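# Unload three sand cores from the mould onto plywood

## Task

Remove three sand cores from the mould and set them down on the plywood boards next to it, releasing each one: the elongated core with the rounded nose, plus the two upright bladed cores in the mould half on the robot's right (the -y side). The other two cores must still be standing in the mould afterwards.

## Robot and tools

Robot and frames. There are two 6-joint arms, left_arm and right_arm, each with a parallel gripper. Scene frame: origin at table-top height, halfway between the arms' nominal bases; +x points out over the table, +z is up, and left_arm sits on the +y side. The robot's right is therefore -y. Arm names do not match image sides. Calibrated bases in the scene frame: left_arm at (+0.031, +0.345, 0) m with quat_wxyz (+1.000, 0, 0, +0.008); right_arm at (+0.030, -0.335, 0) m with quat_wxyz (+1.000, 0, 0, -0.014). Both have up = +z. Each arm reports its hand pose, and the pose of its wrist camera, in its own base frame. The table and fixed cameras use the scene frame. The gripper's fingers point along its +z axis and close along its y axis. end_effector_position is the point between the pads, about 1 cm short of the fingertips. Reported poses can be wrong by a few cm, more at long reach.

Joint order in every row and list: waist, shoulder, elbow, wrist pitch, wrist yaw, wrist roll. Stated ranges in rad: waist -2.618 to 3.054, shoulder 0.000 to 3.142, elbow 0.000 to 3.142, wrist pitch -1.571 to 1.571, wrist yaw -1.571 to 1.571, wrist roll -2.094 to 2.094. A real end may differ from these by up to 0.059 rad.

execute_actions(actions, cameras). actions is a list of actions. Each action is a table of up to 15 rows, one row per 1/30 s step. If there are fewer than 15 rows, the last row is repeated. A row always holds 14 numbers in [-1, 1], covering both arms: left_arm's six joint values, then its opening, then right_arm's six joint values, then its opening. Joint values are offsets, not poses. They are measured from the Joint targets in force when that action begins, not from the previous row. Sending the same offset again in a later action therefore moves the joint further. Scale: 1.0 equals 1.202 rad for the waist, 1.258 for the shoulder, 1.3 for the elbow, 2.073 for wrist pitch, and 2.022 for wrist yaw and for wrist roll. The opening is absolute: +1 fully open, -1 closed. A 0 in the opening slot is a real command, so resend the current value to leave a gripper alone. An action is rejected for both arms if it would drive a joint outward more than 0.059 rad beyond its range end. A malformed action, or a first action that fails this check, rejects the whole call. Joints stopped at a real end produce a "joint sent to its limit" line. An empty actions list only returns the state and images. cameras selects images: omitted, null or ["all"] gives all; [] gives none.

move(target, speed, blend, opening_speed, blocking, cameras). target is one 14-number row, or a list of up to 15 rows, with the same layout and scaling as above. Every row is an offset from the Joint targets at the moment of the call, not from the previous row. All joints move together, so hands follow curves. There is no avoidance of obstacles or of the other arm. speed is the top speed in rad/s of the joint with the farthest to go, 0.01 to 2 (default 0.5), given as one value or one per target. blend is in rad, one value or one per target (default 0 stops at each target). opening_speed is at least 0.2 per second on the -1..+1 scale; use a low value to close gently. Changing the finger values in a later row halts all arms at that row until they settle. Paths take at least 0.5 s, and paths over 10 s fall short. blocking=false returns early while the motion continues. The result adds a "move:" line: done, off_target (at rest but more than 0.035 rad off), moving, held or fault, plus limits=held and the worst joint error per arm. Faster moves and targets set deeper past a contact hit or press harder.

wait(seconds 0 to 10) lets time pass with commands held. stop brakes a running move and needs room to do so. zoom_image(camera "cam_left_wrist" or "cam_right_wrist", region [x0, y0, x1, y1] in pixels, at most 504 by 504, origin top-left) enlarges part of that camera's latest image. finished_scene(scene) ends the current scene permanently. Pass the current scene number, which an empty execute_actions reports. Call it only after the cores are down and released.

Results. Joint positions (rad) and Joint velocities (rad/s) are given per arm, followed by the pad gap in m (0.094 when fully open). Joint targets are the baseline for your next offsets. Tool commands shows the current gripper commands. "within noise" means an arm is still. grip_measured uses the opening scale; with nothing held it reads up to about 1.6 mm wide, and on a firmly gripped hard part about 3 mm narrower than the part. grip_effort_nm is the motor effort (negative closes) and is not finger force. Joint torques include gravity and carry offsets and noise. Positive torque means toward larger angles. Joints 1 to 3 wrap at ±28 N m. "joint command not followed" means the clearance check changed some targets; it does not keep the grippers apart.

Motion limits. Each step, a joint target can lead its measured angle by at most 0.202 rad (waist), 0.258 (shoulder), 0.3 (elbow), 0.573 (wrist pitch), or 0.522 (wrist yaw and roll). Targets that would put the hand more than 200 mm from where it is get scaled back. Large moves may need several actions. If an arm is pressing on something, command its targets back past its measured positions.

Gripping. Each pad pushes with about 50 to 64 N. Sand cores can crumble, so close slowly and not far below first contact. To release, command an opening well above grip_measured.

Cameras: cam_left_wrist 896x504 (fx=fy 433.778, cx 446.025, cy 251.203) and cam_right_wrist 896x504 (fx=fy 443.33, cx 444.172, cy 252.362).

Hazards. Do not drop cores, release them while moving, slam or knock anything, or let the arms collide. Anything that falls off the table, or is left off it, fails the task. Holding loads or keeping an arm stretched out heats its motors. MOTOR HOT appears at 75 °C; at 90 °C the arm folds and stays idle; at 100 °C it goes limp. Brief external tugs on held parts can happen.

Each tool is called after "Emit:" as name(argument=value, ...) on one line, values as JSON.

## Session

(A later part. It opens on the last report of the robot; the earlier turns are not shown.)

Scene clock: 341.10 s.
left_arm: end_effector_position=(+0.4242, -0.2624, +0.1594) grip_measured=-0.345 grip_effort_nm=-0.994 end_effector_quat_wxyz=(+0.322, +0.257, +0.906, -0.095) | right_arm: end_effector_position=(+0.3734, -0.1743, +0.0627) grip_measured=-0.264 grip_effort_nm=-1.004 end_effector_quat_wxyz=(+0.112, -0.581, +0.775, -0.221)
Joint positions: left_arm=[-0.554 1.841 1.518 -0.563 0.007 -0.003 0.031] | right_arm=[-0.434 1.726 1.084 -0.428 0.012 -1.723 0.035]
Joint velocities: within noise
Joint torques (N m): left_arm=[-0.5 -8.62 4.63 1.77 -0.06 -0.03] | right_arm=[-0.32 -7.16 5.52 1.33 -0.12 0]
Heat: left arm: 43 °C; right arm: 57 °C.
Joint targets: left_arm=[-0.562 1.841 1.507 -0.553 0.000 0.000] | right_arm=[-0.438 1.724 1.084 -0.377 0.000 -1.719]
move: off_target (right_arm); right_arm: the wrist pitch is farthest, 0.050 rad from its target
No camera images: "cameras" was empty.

Emit:
move(target=[0,0,0,0,0,0,-0.75,0,0.014,-0.024,0.019,0,0,-0.75], speed=0.06, cameras=["cam_right_wrist"])

Scene clock: 343.50 s.
left_arm: end_effector_position=(+0.4242, -0.2624, +0.1594) grip_measured=-0.345 grip_effort_nm=-1.004 end_effector_quat_wxyz=(+0.322, +0.257, +0.906, -0.095) | right_arm: end_effector_position=(+0.3727, -0.1740, +0.0541) grip_measured=-0.264 grip_effort_nm=-1.009 end_effector_quat_wxyz=(+0.113, -0.581, +0.775, -0.222)
Joint positions: left_arm=[-0.554 1.841 1.518 -0.563 0.007 -0.003 0.031] | right_arm=[-0.434 1.735 1.056 -0.388 0.012 -1.723 0.035]
Joint velocities: within noise
Joint torques (N m): left_arm=[-0.57 -8.66 4.71 1.78 -0.05 -0.03] | right_arm=[-0.32 -6.57 5.19 1.31 -0.13 0]
Heat: left arm: 43 °C; right arm: 55 °C.
Joint targets: left_arm=[-0.562 1.841 1.507 -0.553 0.000 0.000] | right_arm=[-0.438 1.741 1.053 -0.338 0.000 -1.719]
move: off_target (right_arm); right_arm: the wrist pitch is farthest, 0.050 rad from its target
Images, in order (width x height): cam_right_wrist 896x504.

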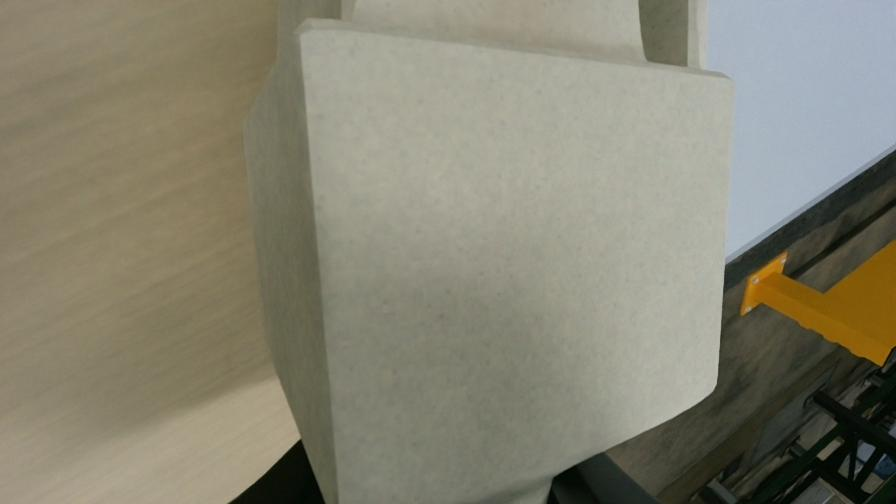

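Emit:
move(target=[0,0,0,0,0,0,-0.75,0,0.010,-0.019,0.017,0,0,-0.75], speed=0.05, cameras=["cam_right_wrist"])

Scene clock: 346.80 s.
left_arm: end_effector_position=(+0.4242, -0.2624, +0.1594) grip_measured=-0.345 grip_effort_nm=-0.999 end_effector_quat_wxyz=(+0.322, +0.257, +0.906, -0.095) | right_arm: end_effector_position=(+0.3757, -0.1754, +0.0498) grip_measured=-0.264 grip_effort_nm=-1.004 end_effector_quat_wxyz=(+0.117, -0.579, +0.773, -0.231)
Joint positions: left_arm=[-0.554 1.841 1.518 -0.563 0.007 -0.003 0.031] | right_arm=[-0.434 1.744 1.037 -0.341 0.012 -1.723 0.035]
Joint velocities: within noise
Joint torques (N m): left_arm=[-0.51 -8.68 4.7 1.76 -0.05 -0.05] | right_arm=[-0.34 -6.27 4.75 1.26 -0.12 0.01]
Heat: left arm: 43 °C; right arm: 53 °C.
Joint targets: left_arm=[-0.562 1.841 1.507 -0.553 0.000 0.000] | right_arm=[-0.438 1.754 1.028 -0.303 0.000 -1.719]
move: off_target (right_arm); right_arm: the wrist pitch is farthest, 0.038 rad from its target
Images, in order (width x height): cam_right_wrist 896x504.

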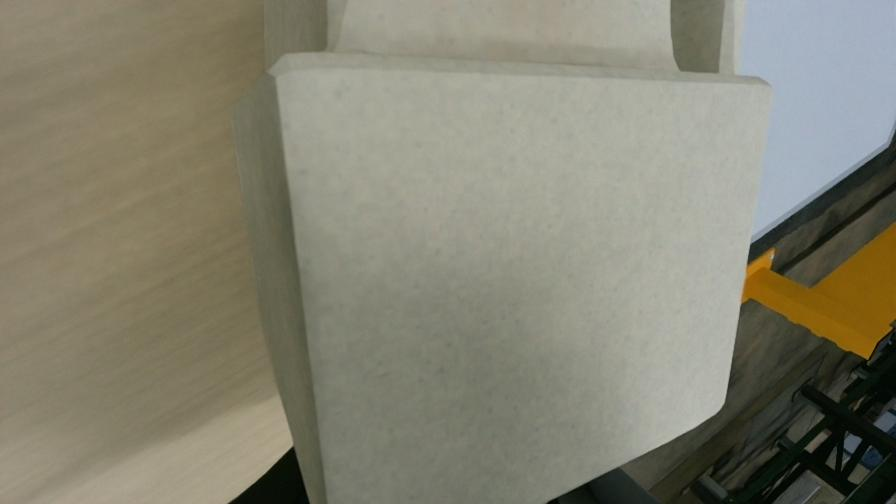

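Emit:
move(target=[0,0,0,0,0,0,-0.75,0,0.006,-0.016,0.002,0,0,-0.75], speed=0.05, cameras=["cam_right_wrist"])

Scene clock: 350.40 s.
left_arm: end_effector_position=(+0.4242, -0.2624, +0.1594) grip_measured=-0.345 grip_effort_nm=-0.989 end_effector_quat_wxyz=(+0.322, +0.257, +0.906, -0.095) | right_arm: end_effector_position=(+0.3764, -0.1757, +0.0470) grip_measured=-0.264 grip_effort_nm=-1.009 end_effector_quat_wxyz=(+0.119, -0.578, +0.772, -0.235)
Joint positions: left_arm=[-0.554 1.841 1.518 -0.563 0.007 -0.003 0.031] | right_arm=[-0.434 1.746 1.022 -0.313 0.012 -1.723 0.035]
Joint velocities: within noise
Joint torques (N m): left_arm=[-0.5 -8.65 4.72 1.76 -0.06 -0.03] | right_arm=[-0.34 -5.91 4.27 1.05 -0.12 0.01]
Heat: left arm: 43 °C; right arm: 51 °C.
Joint targets: left_arm=[-0.562 1.841 1.507 -0.553 0.000 0.000] | right_arm=[-0.438 1.761 1.007 -0.299 0.000 -1.719]
move: done
Images, in order (width x height): cam_right_wrist 896x504.

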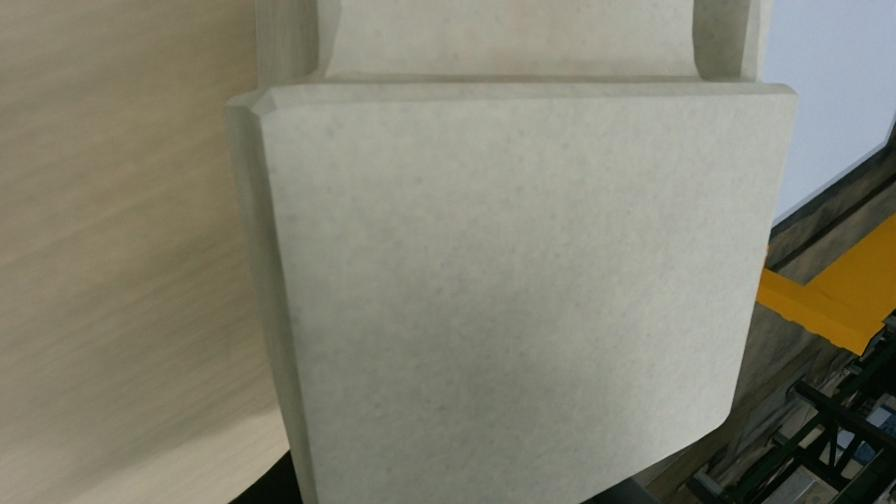

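Emit:
move(target=[0,0,0,0,0,0,-0.75,0,0.006,-0.004,-0.0145,0,0,-0.75], speed=0.05, cameras=["cam_right_wrist"])

Scene clock: 354.57 s.
left_arm: end_effector_position=(+0.4242, -0.2624, +0.1594) grip_measured=-0.345 grip_effort_nm=-0.999 end_effector_quat_wxyz=(+0.322, +0.257, +0.906, -0.095) | right_arm: end_effector_position=(+0.3761, -0.1760, +0.0458) grip_measured=-0.264 grip_effort_nm=-1.009 end_effector_quat_wxyz=(+0.118, -0.578, +0.773, -0.234)
Joint positions: left_arm=[-0.554 1.841 1.518 -0.563 0.007 -0.003 0.031] | right_arm=[-0.435 1.749 1.021 -0.313 0.013 -1.723 0.035]
Joint velocities: within noise
Joint torques (N m): left_arm=[-0.58 -8.69 4.74 1.75 -0.04 -0.04] | right_arm=[-0.25 -5.55 3.9 0.77 -0.13 0.01]
Heat: left arm: 43 °C; right arm: 49 °C.
Joint targets: left_arm=[-0.562 1.841 1.507 -0.553 0.000 0.000] | right_arm=[-0.438 1.769 1.002 -0.329 0.000 -1.719]
move: done
Images, in order (width x height): cam_right_wrist 896x504.

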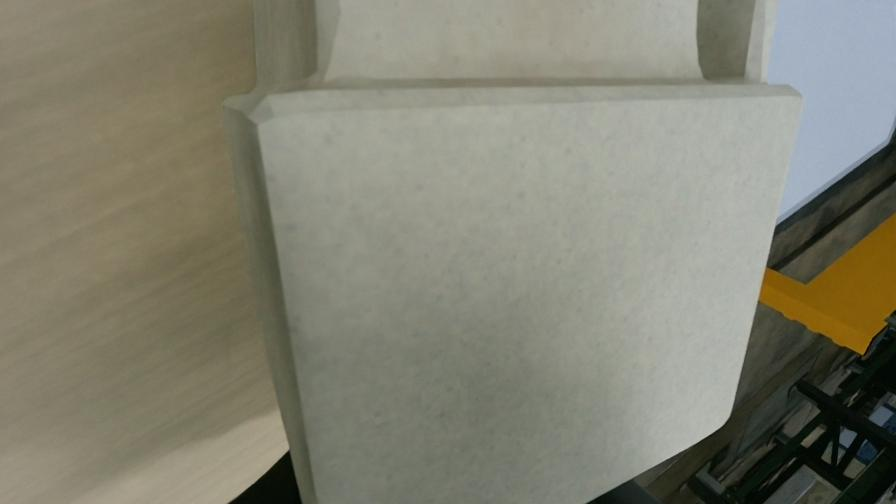

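Emit:
move(target=[[0,0,0,0,0,0,-0.75,0,0,0,0,0,0,0.05],[0,0,0,0,0,0,-0.75,0,-0.1672,0.1005,-0.1471,0,0,0.05],[0,0,0,0,0,0,-0.75,0,-0.2523,0.2384,-0.2852,0,0,0.05]], speed=[0.1,0.2,0.4], blend=[0,0.03,0], opening_speed=0.3, cameras=["cam_right_wrist"])

Scene clock: 369.50 s.
left_arm: end_effector_position=(+0.4242, -0.2624, +0.1594) grip_measured=-0.345 grip_effort_nm=-1.004 end_effector_quat_wxyz=(+0.322, +0.257, +0.906, -0.095) | right_arm: end_effector_position=(+0.3268, -0.1528, +0.1751) grip_measured=+0.047 grip_effort_nm=0.173 end_effector_quat_wxyz=(+0.109, -0.581, +0.778, -0.213)
Joint positions: left_arm=[-0.554 1.841 1.518 -0.563 0.007 -0.003 0.031] | right_arm=[-0.435 1.47 1.285 -0.902 0.011 -1.721 0.049]
Joint velocities: within noise
Joint torques (N m): left_arm=[-0.61 -8.61 4.72 1.75 -0.04 -0.04] | right_arm=[-0.25 -6.74 7.95 0.64 -0.12 -0.02]
Heat: left arm: 43 °C; right arm: 45 °C.
Joint targets: left_arm=[-0.562 1.841 1.507 -0.553 0.000 0.000] | right_arm=[-0.438 1.452 1.312 -0.920 -0.001 -1.719]
move: done
Images, in order (width x height): cam_right_wrist 896x504.

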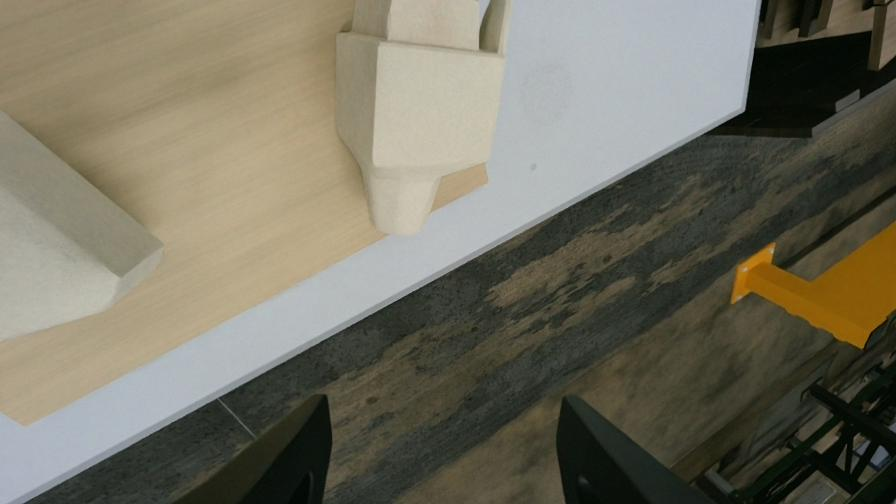

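Emit:
move(target=[[0,-0.0397,0.1808,-0.0405,0,0,-0.75,0,0,0,0,0,0,0.05],[0,-0.0231,0.31,-0.1114,0,0,-0.75,0,0,0,0,0,0,0.05]], speed=0.15, blend=0.03, cameras=["cam_left_wrist"])

Scene clock: 391.43 s.
left_arm: end_effector_position=(+0.4232, -0.2618, +0.2483) grip_measured=-0.346 grip_effort_nm=-0.994 end_effector_quat_wxyz=(+0.336, +0.256, +0.901, -0.099) | right_arm: end_effector_position=(+0.3265, -0.1526, +0.1749) grip_measured=+0.047 grip_effort_nm=0.168 end_effector_quat_wxyz=(+0.108, -0.581, +0.778, -0.213)
Joint positions: left_arm=[-0.554 1.841 1.853 -0.867 0.007 -0.003 0.031] | right_arm=[-0.435 1.47 1.285 -0.904 0.011 -1.721 0.049]
Joint velocities: within noise
Joint torques (N m): left_arm=[-0.58 -10.69 10.24 2.6 -0.05 -0.01] | right_arm=[-0.25 -6.72 7.94 0.71 -0.11 -0.02]
Heat: left arm: 45 °C; right arm: 43 °C.
Joint targets: left_arm=[-0.562 1.812 1.910 -0.785 0.000 0.000] | right_arm=[-0.438 1.452 1.312 -0.920 0.000 -1.719]
move: off_target (left_arm); left_arm: the wrist pitch is farthest, 0.083 rad from its target
Images, in order (width x height): cam_left_wrist 896x504.

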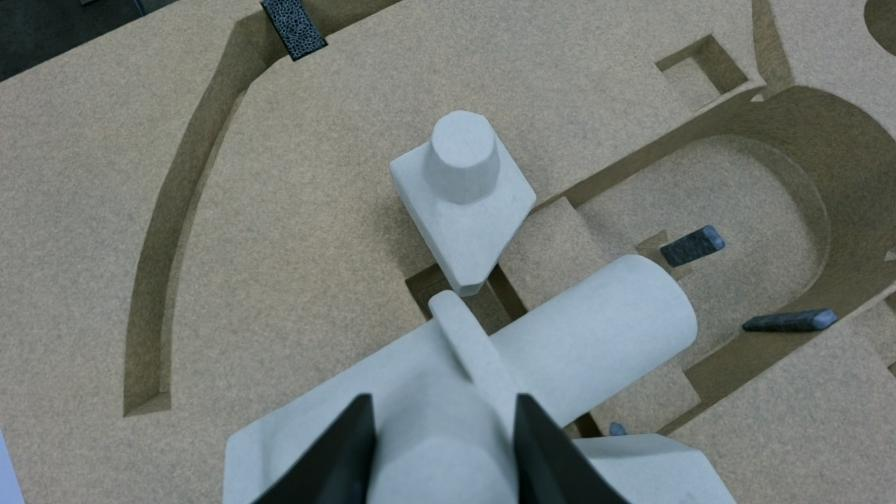

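Emit:
move(target=[[0,0.0556,0.2192,-0.1027,0,0,-0.75,0,0,0,0,0,0,0.05],[0,0.0771,0.3892,-0.1973,0,0,-0.75,0,0,0,0,0,0,0.05],[0,-0.2798,0.0315,-0.204,0,0,-0.75,0,0,0,0,0,0,0.05],[0.8003,-0.2798,0.0315,-0.204,0,0,-0.75,0,0,0,0,0,0,0.05],[0.8003,-0.5525,-0.5754,-0.0005,0,0,-0.75,0,0,0,0,0,0,0.05]], speed=[0.25,0.3,0.4,0.5,0.4], blend=0.04, cameras=["cam_left_wrist"])

Scene clock: 411.83 s.
left_arm: end_effector_position=(+0.2915, +0.1251, +0.2215) grip_measured=-0.346 grip_effort_nm=-1.009 end_effector_quat_wxyz=(+0.322, -0.189, +0.925, +0.068) | right_arm: end_effector_position=(+0.3263, -0.1525, +0.1748) grip_measured=+0.047 grip_effort_nm=0.168 end_effector_quat_wxyz=(+0.108, -0.581, +0.778, -0.212)
Joint positions: left_arm=[0.399 1.169 1.147 -0.879 -0.006 -0.003 0.031] | right_arm=[-0.435 1.47 1.285 -0.905 0.011 -1.721 0.049]
Joint velocities: within noise
Joint torques (N m): left_arm=[0.16 -6.8 6.6 2.64 0.09 -0.05] | right_arm=[-0.24 -6.72 7.92 0.72 -0.12 -0.02]
Heat: left arm: 45 °C; right arm: 42 °C.
Joint targets: left_arm=[0.400 1.117 1.162 -0.786 0.000 0.000] | right_arm=[-0.438 1.452 1.312 -0.920 0.000 -1.719]
move: off_target (left_arm); left_arm: the wrist pitch is farthest, 0.093 rad from its target
Images, in order (width x height): cam_left_wrist 896x504.

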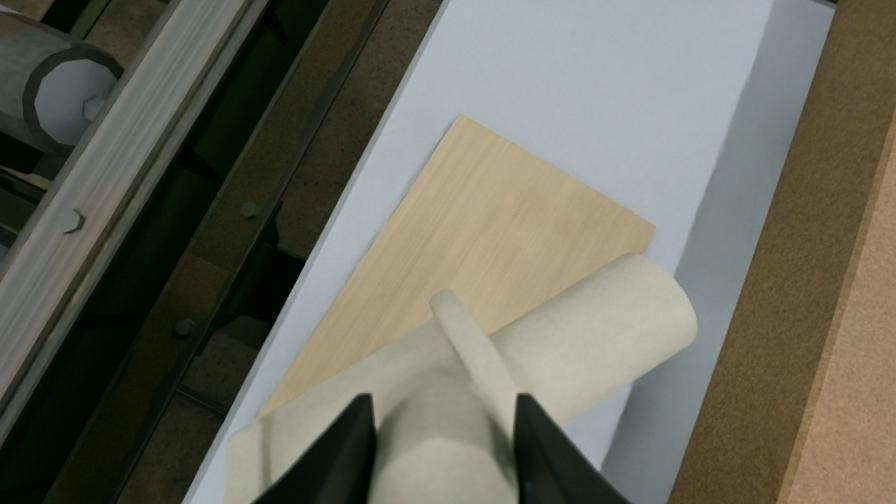

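Emit:
move(target=[0.032,-0.0135,-0.1746,0.1042,0,0,-0.75,0,0,0,0,0,0,0.05], speed=0.2, cameras=["cam_left_wrist"])

Scene clock: 421.57 s.
left_arm: end_effector_position=(+0.2900, +0.1354, +0.1683) grip_measured=-0.346 grip_effort_nm=-0.999 end_effector_quat_wxyz=(+0.324, -0.204, +0.921, +0.073) | right_arm: end_effector_position=(+0.3263, -0.1525, +0.1748) grip_measured=+0.047 grip_effort_nm=0.168 end_effector_quat_wxyz=(+0.108, -0.581, +0.778, -0.212)
Joint positions: left_arm=[0.431 1.151 0.921 -0.664 -0.006 -0.003 0.031] | right_arm=[-0.435 1.47 1.285 -0.905 0.011 -1.721 0.049]
Joint velocities: within noise
Joint torques (N m): left_arm=[0.64 -6.75 6.76 2.67 0.08 0] | right_arm=[-0.27 -6.71 7.94 0.71 -0.11 -0.02]
Heat: left arm: 43 °C; right arm: 42 °C.
Joint targets: left_arm=[0.439 1.100 0.935 -0.569 0.000 0.000] | right_arm=[-0.438 1.452 1.312 -0.920 0.000 -1.719]
move: off_target (left_arm); left_arm: the wrist pitch is farthest, 0.094 rad from its target
Images, in order (width x height): cam_left_wrist 896x504.

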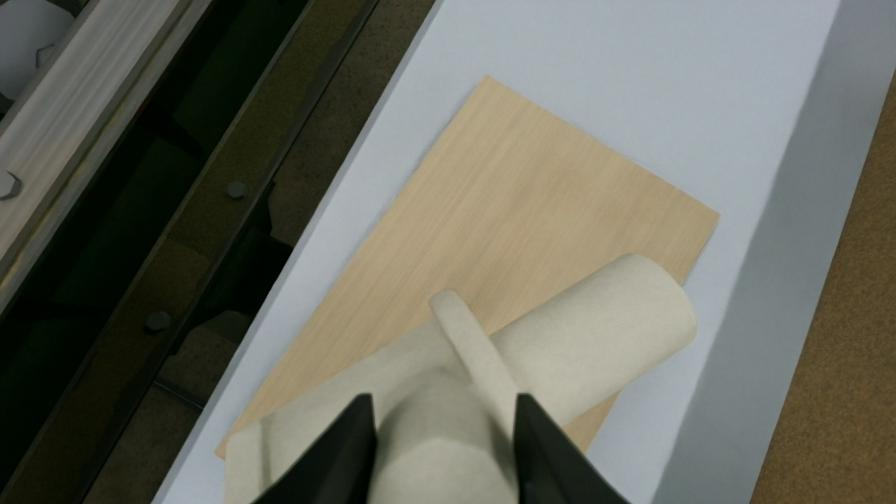

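Emit:
move(target=[0.021,-0.0024,-0.0323,0.0198,0,0,-0.75,0,0,0,0,0,0,0.05], speed=0.08, cameras=[])

Emit:
move(target=[0,-0.0024,-0.0162,0.0099,0,0,-0.75,0,0,0,0,0,0,0.05], speed=0.05, cameras=[])

Scene clock: 428.37 s.
left_arm: end_effector_position=(+0.2864, +0.1425, +0.1589) grip_measured=-0.346 grip_effort_nm=-1.004 end_effector_quat_wxyz=(+0.324, -0.215, +0.918, +0.077) | right_arm: end_effector_position=(+0.3263, -0.1525, +0.1748) grip_measured=+0.047 grip_effort_nm=0.168 end_effector_quat_wxyz=(+0.108, -0.581, +0.778, -0.212)
Joint positions: left_arm=[0.456 1.148 0.88 -0.624 -0.005 -0.003 0.031] | right_arm=[-0.435 1.47 1.285 -0.905 0.011 -1.721 0.049]
Joint velocities: within noise
Joint torques (N m): left_arm=[0.69 -6.75 6.71 2.68 0.09 -0.02] | right_arm=[-0.24 -6.72 7.94 0.71 -0.11 -0.01]
Heat: left arm: 44 °C; right arm: 42 °C.
Joint targets: left_arm=[0.464 1.097 0.893 -0.528 0.000 0.000] | right_arm=[-0.438 1.452 1.312 -0.920 0.000 -1.719]
move: off_target (left_arm); left_arm: the wrist pitch is farthest, 0.096 rad from its target
No camera images: "cameras" was empty.

Scene clock: 429.33 s.
left_arm: end_effector_position=(+0.2859, +0.1422, +0.1546) grip_measured=-0.346 grip_effort_nm=-0.994 end_effector_quat_wxyz=(+0.325, -0.215, +0.918, +0.077) | right_arm: end_effector_position=(+0.3263, -0.1524, +0.1748) grip_measured=+0.047 grip_effort_nm=0.168 end_effector_quat_wxyz=(+0.108, -0.581, +0.778, -0.212)
Joint positions: left_arm=[0.456 1.145 0.859 -0.604 -0.005 -0.003 0.031] | right_arm=[-0.435 1.47 1.285 -0.905 0.01 -1.721 0.049]
Joint velocities: within noise
Joint torques (N m): left_arm=[0.66 -6.68 6.6 2.69 0.08 -0.03] | right_arm=[-0.23 -6.74 7.95 0.73 -0.11 -0.02]
Heat: left arm: 44 °C; right arm: 42 °C.
Joint targets: left_arm=[0.464 1.094 0.872 -0.508 0.000 0.000] | right_arm=[-0.438 1.452 1.312 -0.920 -0.001 -1.719]
move: off_target (left_arm); left_arm: the wrist pitch is farthest, 0.096 rad from its target
No camera images: "cameras" was empty.

Emit:
move(target=[0,-0.0024,-0.0162,0.0099,0,0,-0.75,0,0,0,0,0,0,0.05], speed=0.05, cameras=[])

Emit:
move(target=[0,-0.0024,-0.0162,0.0099,0,0,-0.75,0,0,0,0,0,0,0.05], speed=0.05, cameras=["cam_left_wrist"])

Scene clock: 433.60 s.
left_arm: end_effector_position=(+0.2854, +0.1420, +0.1501) grip_measured=-0.346 grip_effort_nm=-0.994 end_effector_quat_wxyz=(+0.326, -0.215, +0.917, +0.078) | right_arm: end_effector_position=(+0.3263, -0.1524, +0.1748) grip_measured=+0.047 grip_effort_nm=0.168 end_effector_quat_wxyz=(+0.108, -0.581, +0.778, -0.212)
Joint positions: left_arm=[0.456 1.141 0.838 -0.584 -0.005 -0.003 0.031] | right_arm=[-0.435 1.47 1.285 -0.905 0.01 -1.721 0.049]
Joint velocities: within noise
Joint torques (N m): left_arm=[0.65 -6.67 6.65 2.72 0.09 -0.04] | right_arm=[-0.23 -6.71 7.92 0.72 -0.1 -0.01]
Heat: left arm: 45 °C; right arm: 42 °C.
Joint targets: left_arm=[0.464 1.091 0.851 -0.487 0.000 0.000] | right_arm=[-0.438 1.452 1.312 -0.920 -0.001 -1.719]
move: off_target (left_arm); left_arm: the wrist pitch is farthest, 0.096 rad from its target
No camera images: "cameras" was empty.

Scene clock: 434.57 s.
left_arm: end_effector_position=(+0.2849, +0.1417, +0.1456) grip_measured=-0.346 grip_effort_nm=-0.994 end_effector_quat_wxyz=(+0.327, -0.215, +0.917, +0.078) | right_arm: end_effector_position=(+0.3263, -0.1524, +0.1748) grip_measured=+0.047 grip_effort_nm=0.173 end_effector_quat_wxyz=(+0.108, -0.581, +0.778, -0.212)
Joint positions: left_arm=[0.456 1.138 0.817 -0.563 -0.005 -0.003 0.031] | right_arm=[-0.435 1.47 1.285 -0.905 0.01 -1.721 0.049]
Joint velocities: within noise
Joint torques (N m): left_arm=[0.59 -6.63 6.65 2.72 0.09 -0.02] | right_arm=[-0.24 -6.74 7.94 0.71 -0.11 -0.02]
Heat: left arm: 45 °C; right arm: 42 °C.
Joint targets: left_arm=[0.464 1.088 0.830 -0.467 0.000 0.000] | right_arm=[-0.438 1.452 1.312 -0.920 -0.001 -1.719]
move: off_target (left_arm); left_arm: the wrist pitch is farthest, 0.097 rad from its target
Images, in order (width x height): cam_left_wrist 896x504.

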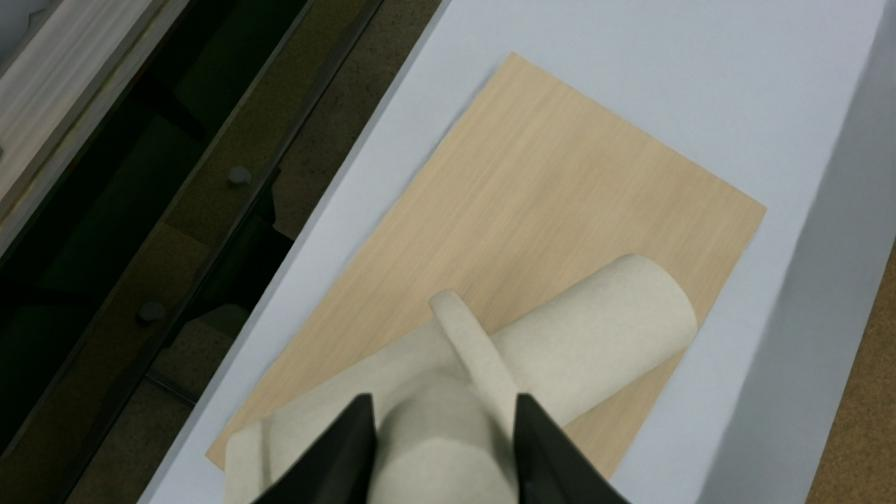

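Emit:
move(target=[0,-0.0024,-0.0162,0.0099,0,0,-0.75,0,0,0,0,0,0,0.05], speed=0.05, cameras=[])

Emit:
move(target=[0,-0.0024,-0.0162,0.0099,0,0,-0.75,0,0,0,0,0,0,0.05], speed=0.05, cameras=[])

Scene clock: 438.20 s.
left_arm: end_effector_position=(+0.2842, +0.1414, +0.1413) grip_measured=-0.346 grip_effort_nm=-1.004 end_effector_quat_wxyz=(+0.329, -0.215, +0.916, +0.078) | right_arm: end_effector_position=(+0.3263, -0.1524, +0.1748) grip_measured=+0.047 grip_effort_nm=0.168 end_effector_quat_wxyz=(+0.108, -0.581, +0.778, -0.212)
Joint positions: left_arm=[0.456 1.135 0.796 -0.543 -0.005 -0.003 0.031] | right_arm=[-0.435 1.47 1.285 -0.905 0.01 -1.721 0.049]
Joint velocities: within noise
Joint torques (N m): left_arm=[0.62 -6.57 6.58 2.73 0.08 -0.03] | right_arm=[-0.25 -6.71 7.92 0.72 -0.11 -0.01]
Heat: left arm: 46 °C; right arm: 42 °C.
Joint targets: left_arm=[0.464 1.085 0.809 -0.446 0.000 0.000] | right_arm=[-0.438 1.452 1.312 -0.920 -0.001 -1.719]
move: off_target (left_arm); left_arm: the wrist pitch is farthest, 0.097 rad from its target
No camera images: "cameras" was empty.

Scene clock: 439.17 s.
left_arm: end_effector_position=(+0.2835, +0.1410, +0.1366) grip_measured=-0.346 grip_effort_nm=-1.004 end_effector_quat_wxyz=(+0.329, -0.215, +0.916, +0.078) | right_arm: end_effector_position=(+0.3263, -0.1524, +0.1748) grip_measured=+0.047 grip_effort_nm=0.168 end_effector_quat_wxyz=(+0.108, -0.581, +0.778, -0.212)
Joint positions: left_arm=[0.456 1.132 0.775 -0.523 -0.005 -0.003 0.031] | right_arm=[-0.435 1.47 1.285 -0.905 0.01 -1.721 0.049]
Joint velocities: within noise
Joint torques (N m): left_arm=[0.61 -6.5 6.57 2.72 0.1 -0.03] | right_arm=[-0.25 -6.72 7.94 0.72 -0.11 -0.02]
Heat: left arm: 46 °C; right arm: 42 °C.
Joint targets: left_arm=[0.464 1.082 0.788 -0.426 0.000 0.000] | right_arm=[-0.438 1.452 1.312 -0.920 -0.001 -1.719]
move: off_target (left_arm); left_arm: the wrist pitch is farthest, 0.097 rad from its target
No camera images: "cameras" was empty.

Emit:
move(target=[0,-0.0024,-0.0162,0.0099,0,0,-0.75,0,0,0,0,0,0,0.05], speed=0.05, cameras=[])

Emit:
move(target=[0,-0.0024,-0.0162,0.0099,0,0,-0.75,0,0,0,0,0,0,0.05], speed=0.05, cameras=["cam_left_wrist"])

Scene clock: 443.00 s.
left_arm: end_effector_position=(+0.2827, +0.1407, +0.1323) grip_measured=-0.346 grip_effort_nm=-0.999 end_effector_quat_wxyz=(+0.331, -0.214, +0.916, +0.079) | right_arm: end_effector_position=(+0.3263, -0.1524, +0.1748) grip_measured=+0.047 grip_effort_nm=0.168 end_effector_quat_wxyz=(+0.108, -0.581, +0.778, -0.212)
Joint positions: left_arm=[0.456 1.128 0.754 -0.503 -0.005 -0.003 0.031] | right_arm=[-0.435 1.47 1.285 -0.905 0.01 -1.721 0.049]
Joint velocities: within noise
Joint torques (N m): left_arm=[0.66 -6.45 6.58 2.72 0.08 -0.02] | right_arm=[-0.24 -6.69 7.92 0.72 -0.11 -0.01]
Heat: left arm: 45 °C; right arm: 42 °C.
Joint targets: left_arm=[0.464 1.079 0.767 -0.405 0.000 0.000] | right_arm=[-0.438 1.452 1.312 -0.920 0.000 -1.719]
move: off_target (left_arm); left_arm: the wrist pitch is farthest, 0.097 rad from its target
No camera images: "cameras" was empty.

Scene clock: 443.97 s.
left_arm: end_effector_position=(+0.2818, +0.1402, +0.1278) grip_measured=-0.346 grip_effort_nm=-1.004 end_effector_quat_wxyz=(+0.332, -0.214, +0.915, +0.079) | right_arm: end_effector_position=(+0.3263, -0.1524, +0.1748) grip_measured=+0.047 grip_effort_nm=0.168 end_effector_quat_wxyz=(+0.108, -0.581, +0.778, -0.212)
Joint positions: left_arm=[0.456 1.125 0.733 -0.483 -0.005 -0.003 0.031] | right_arm=[-0.435 1.47 1.285 -0.905 0.01 -1.721 0.049]
Joint velocities: within noise
Joint torques (N m): left_arm=[0.64 -6.48 6.54 2.76 0.07 -0.05] | right_arm=[-0.27 -6.72 7.95 0.72 -0.11 -0.02]
Heat: left arm: 46 °C; right arm: 42 °C.
Joint targets: left_arm=[0.464 1.076 0.746 -0.385 0.000 0.000] | right_arm=[-0.438 1.452 1.312 -0.920 0.000 -1.719]
move: off_target (left_arm); left_arm: the wrist pitch is farthest, 0.098 rad from its target
Images, in order (width x height): cam_left_wrist 896x504.

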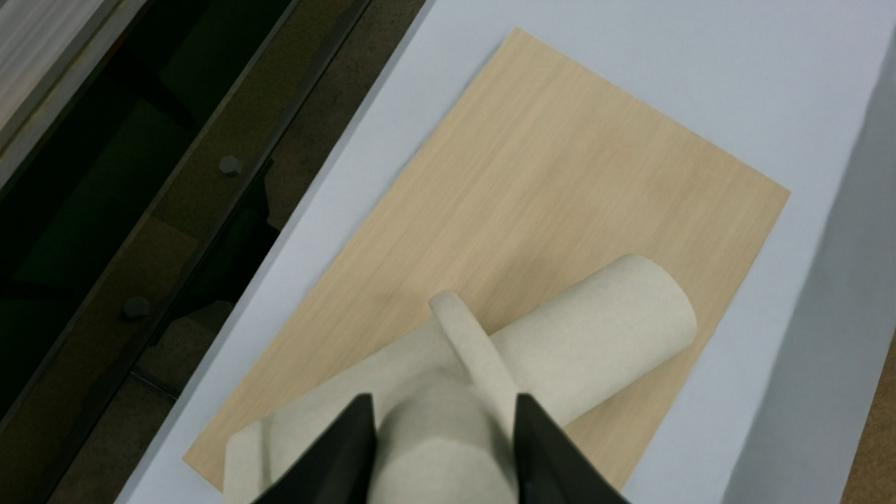

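Emit:
move(target=[0,-0.0015,-0.0162,0.008,0,0,-0.75,0,0,0,0,0,0,0.05], speed=0.05, cameras=[])

Emit:
move(target=[0,-0.0015,-0.0162,0.009,0,0,-0.75,0,0,0,0,0,0,0.05], speed=0.05, cameras=[])

Scene clock: 447.13 s.
left_arm: end_effector_position=(+0.2809, +0.1398, +0.1236) grip_measured=-0.346 grip_effort_nm=-1.009 end_effector_quat_wxyz=(+0.332, -0.214, +0.915, +0.079) | right_arm: end_effector_position=(+0.3263, -0.1524, +0.1747) grip_measured=+0.047 grip_effort_nm=0.168 end_effector_quat_wxyz=(+0.108, -0.581, +0.778, -0.212)
Joint positions: left_arm=[0.456 1.123 0.714 -0.465 -0.005 -0.003 0.031] | right_arm=[-0.435 1.47 1.285 -0.905 0.01 -1.721 0.049]
Joint velocities: within noise
Joint torques (N m): left_arm=[0.65 -6.42 6.41 2.7 0.1 -0.02] | right_arm=[-0.25 -6.74 7.91 0.72 -0.11 -0.01]
Heat: left arm: 46 °C; right arm: 42 °C.
Joint targets: left_arm=[0.464 1.074 0.725 -0.368 0.000 0.000] | right_arm=[-0.438 1.452 1.312 -0.920 0.000 -1.719]
move: off_target (left_arm); left_arm: the wrist pitch is farthest, 0.096 rad from its target
No camera images: "cameras" was empty.

Scene clock: 447.87 s.
left_arm: end_effector_position=(+0.2815, +0.1401, +0.1232) grip_measured=-0.346 grip_effort_nm=-1.004 end_effector_quat_wxyz=(+0.340, -0.214, +0.912, +0.081) | right_arm: end_effector_position=(+0.3263, -0.1524, +0.1747) grip_measured=+0.047 grip_effort_nm=0.168 end_effector_quat_wxyz=(+0.108, -0.581, +0.778, -0.212)
Joint positions: left_arm=[0.456 1.114 0.696 -0.439 -0.005 -0.003 0.031] | right_arm=[-0.435 1.47 1.285 -0.905 0.01 -1.721 0.049]
Joint velocities: within noise
Joint torques (N m): left_arm=[0.69 -5.71 6.11 2.67 0.07 -0.03] | right_arm=[-0.28 -6.69 7.92 0.71 -0.11 -0.01]
Heat: left arm: 46 °C; right arm: 42 °C.
Joint targets: left_arm=[0.464 1.072 0.703 -0.350 0.000 0.000] | right_arm=[-0.438 1.452 1.312 -0.920 0.000 -1.719]
move: off_target (left_arm); left_arm: the wrist pitch is farthest, 0.090 rad from its target
No camera images: "cameras" was empty.

Emit:
move(target=[0,0.002,-0.014,-0.006,0,0,-0.75,0,0,0,0,0,0,0.05], speed=0.05, cameras=["cam_left_wrist"])

Scene clock: 450.97 s.
left_arm: end_effector_position=(+0.2814, +0.1399, +0.1229) grip_measured=-0.346 grip_effort_nm=-1.009 end_effector_quat_wxyz=(+0.344, -0.213, +0.911, +0.081) | right_arm: end_effector_position=(+0.3263, -0.1524, +0.1747) grip_measured=+0.047 grip_effort_nm=0.173 end_effector_quat_wxyz=(+0.108, -0.581, +0.778, -0.212)
Joint positions: left_arm=[0.456 1.107 0.686 -0.427 -0.004 -0.003 0.031] | right_arm=[-0.435 1.47 1.285 -0.905 0.01 -1.721 0.049]
Joint velocities: within noise
Joint torques (N m): left_arm=[0.66 -4.96 5.46 2.42 0.08 -0.04] | right_arm=[-0.23 -6.71 7.91 0.72 -0.11 -0.01]
Heat: left arm: 46 °C; right arm: 42 °C.
Joint targets: left_arm=[0.464 1.075 0.685 -0.362 0.000 0.000] | right_arm=[-0.438 1.452 1.312 -0.920 0.000 -1.719]
move: off_target (left_arm); left_arm: the wrist pitch is farthest, 0.065 rad from its target
Images, in order (width x height): cam_left_wrist 896x504.

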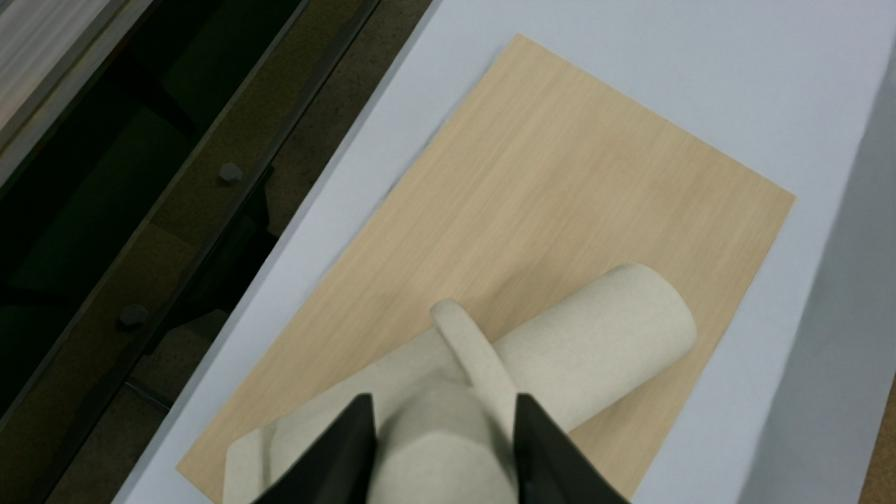

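Emit:
move(target=[0,0.002,-0.012,-0.008,0,0,-0.75,0,0,0,0,0,0,0.05], speed=0.05, cameras=["cam_left_wrist"])

Scene clock: 453.30 s.
left_arm: end_effector_position=(+0.2812, +0.1397, +0.1227) grip_measured=-0.347 grip_effort_nm=-0.999 end_effector_quat_wxyz=(+0.347, -0.213, +0.910, +0.082) | right_arm: end_effector_position=(+0.3263, -0.1524, +0.1747) grip_measured=+0.047 grip_effort_nm=0.168 end_effector_quat_wxyz=(+0.108, -0.581, +0.778, -0.212)
Joint positions: left_arm=[0.456 1.101 0.677 -0.418 -0.004 -0.003 0.031] | right_arm=[-0.435 1.47 1.285 -0.905 0.01 -1.721 0.049]
Joint velocities: within noise
Joint torques (N m): left_arm=[0.64 -4.3 4.97 2.15 0.09 -0.01] | right_arm=[-0.24 -6.74 7.94 0.72 -0.11 -0.01]
Heat: left arm: 46 °C; right arm: 42 °C.
Joint targets: left_arm=[0.464 1.077 0.670 -0.378 0.000 0.000] | right_arm=[-0.438 1.452 1.312 -0.920 0.000 -1.719]
move: off_target (left_arm); left_arm: the wrist pitch is farthest, 0.039 rad from its target
Images, in order (width x height): cam_left_wrist 896x504.

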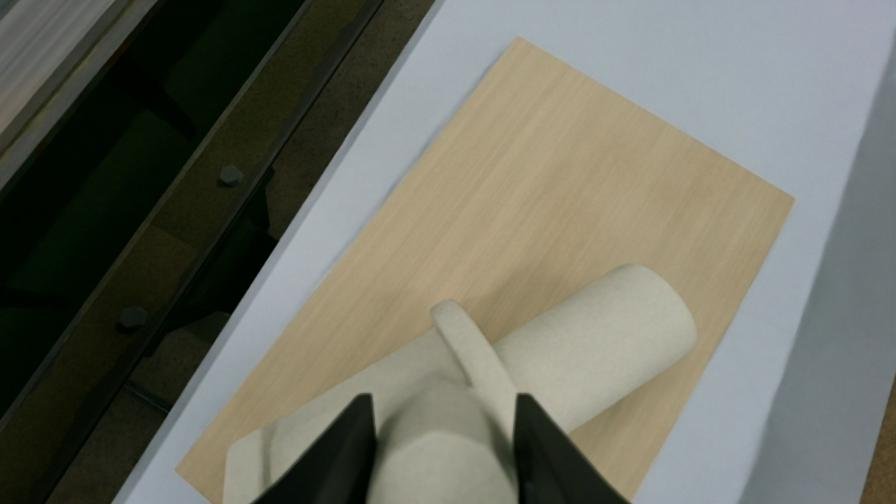

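Emit:
move(target=[[0,0,0,0,0,0,0.35,0,0,0,0,0,0,0.05],[0,0.0318,0.3785,-0.1968,0,0,0.35,0,-0.03,0.1,-0.05,0,0.3,0.05]], speed=[0.1,0.25], opening_speed=0.4, cameras=["cam_left_wrist","cam_right_wrist"])

Scene clock: 463.57 s.
left_arm: end_effector_position=(+0.2933, +0.1455, +0.2523) grip_measured=+0.348 grip_effort_nm=0.115 end_effector_quat_wxyz=(+0.388, -0.209, +0.893, +0.091) | right_arm: end_effector_position=(+0.3244, -0.1515, +0.2195) grip_measured=+0.047 grip_effort_nm=0.168 end_effector_quat_wxyz=(+0.184, -0.324, +0.909, -0.189)
Joint positions: left_arm=[0.456 1.109 1.137 -0.778 -0.003 -0.003 0.063] | right_arm=[-0.435 1.438 1.41 -1.009 0.01 -1.122 0.049]
Joint velocities: within noise
Joint torques (N m): left_arm=[0.64 -2 7.6 1.75 0.06 0] | right_arm=[-0.25 -6.87 8.24 0.8 -0.11 0.03]
Heat: left arm: 44 °C; right arm: 42 °C.
Joint targets: left_arm=[0.464 1.117 1.162 -0.786 0.000 0.000] | right_arm=[-0.438 1.414 1.442 -1.024 0.000 -1.112]
move: done

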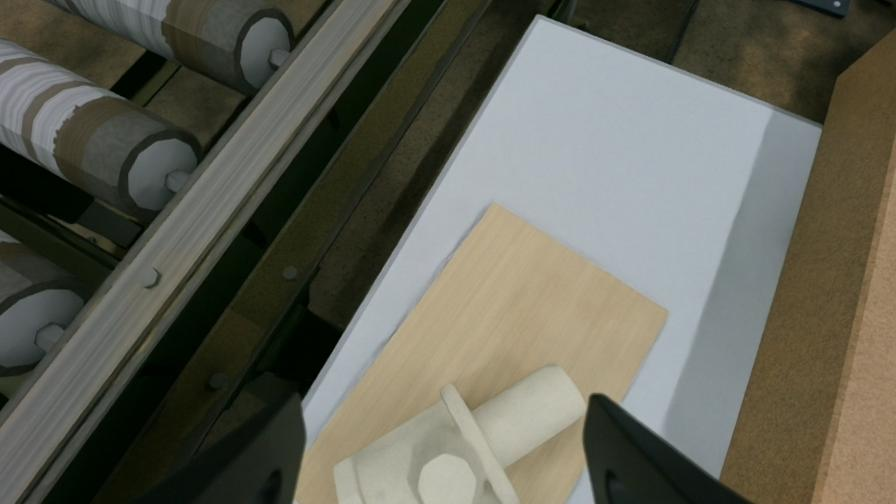

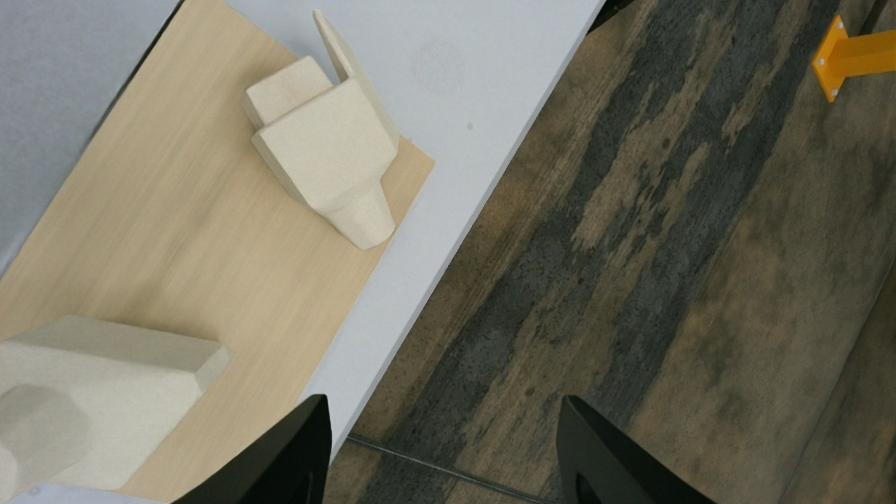

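Emit:
finished_scene(scene=2, done=true)

The scene is finished: the task was done.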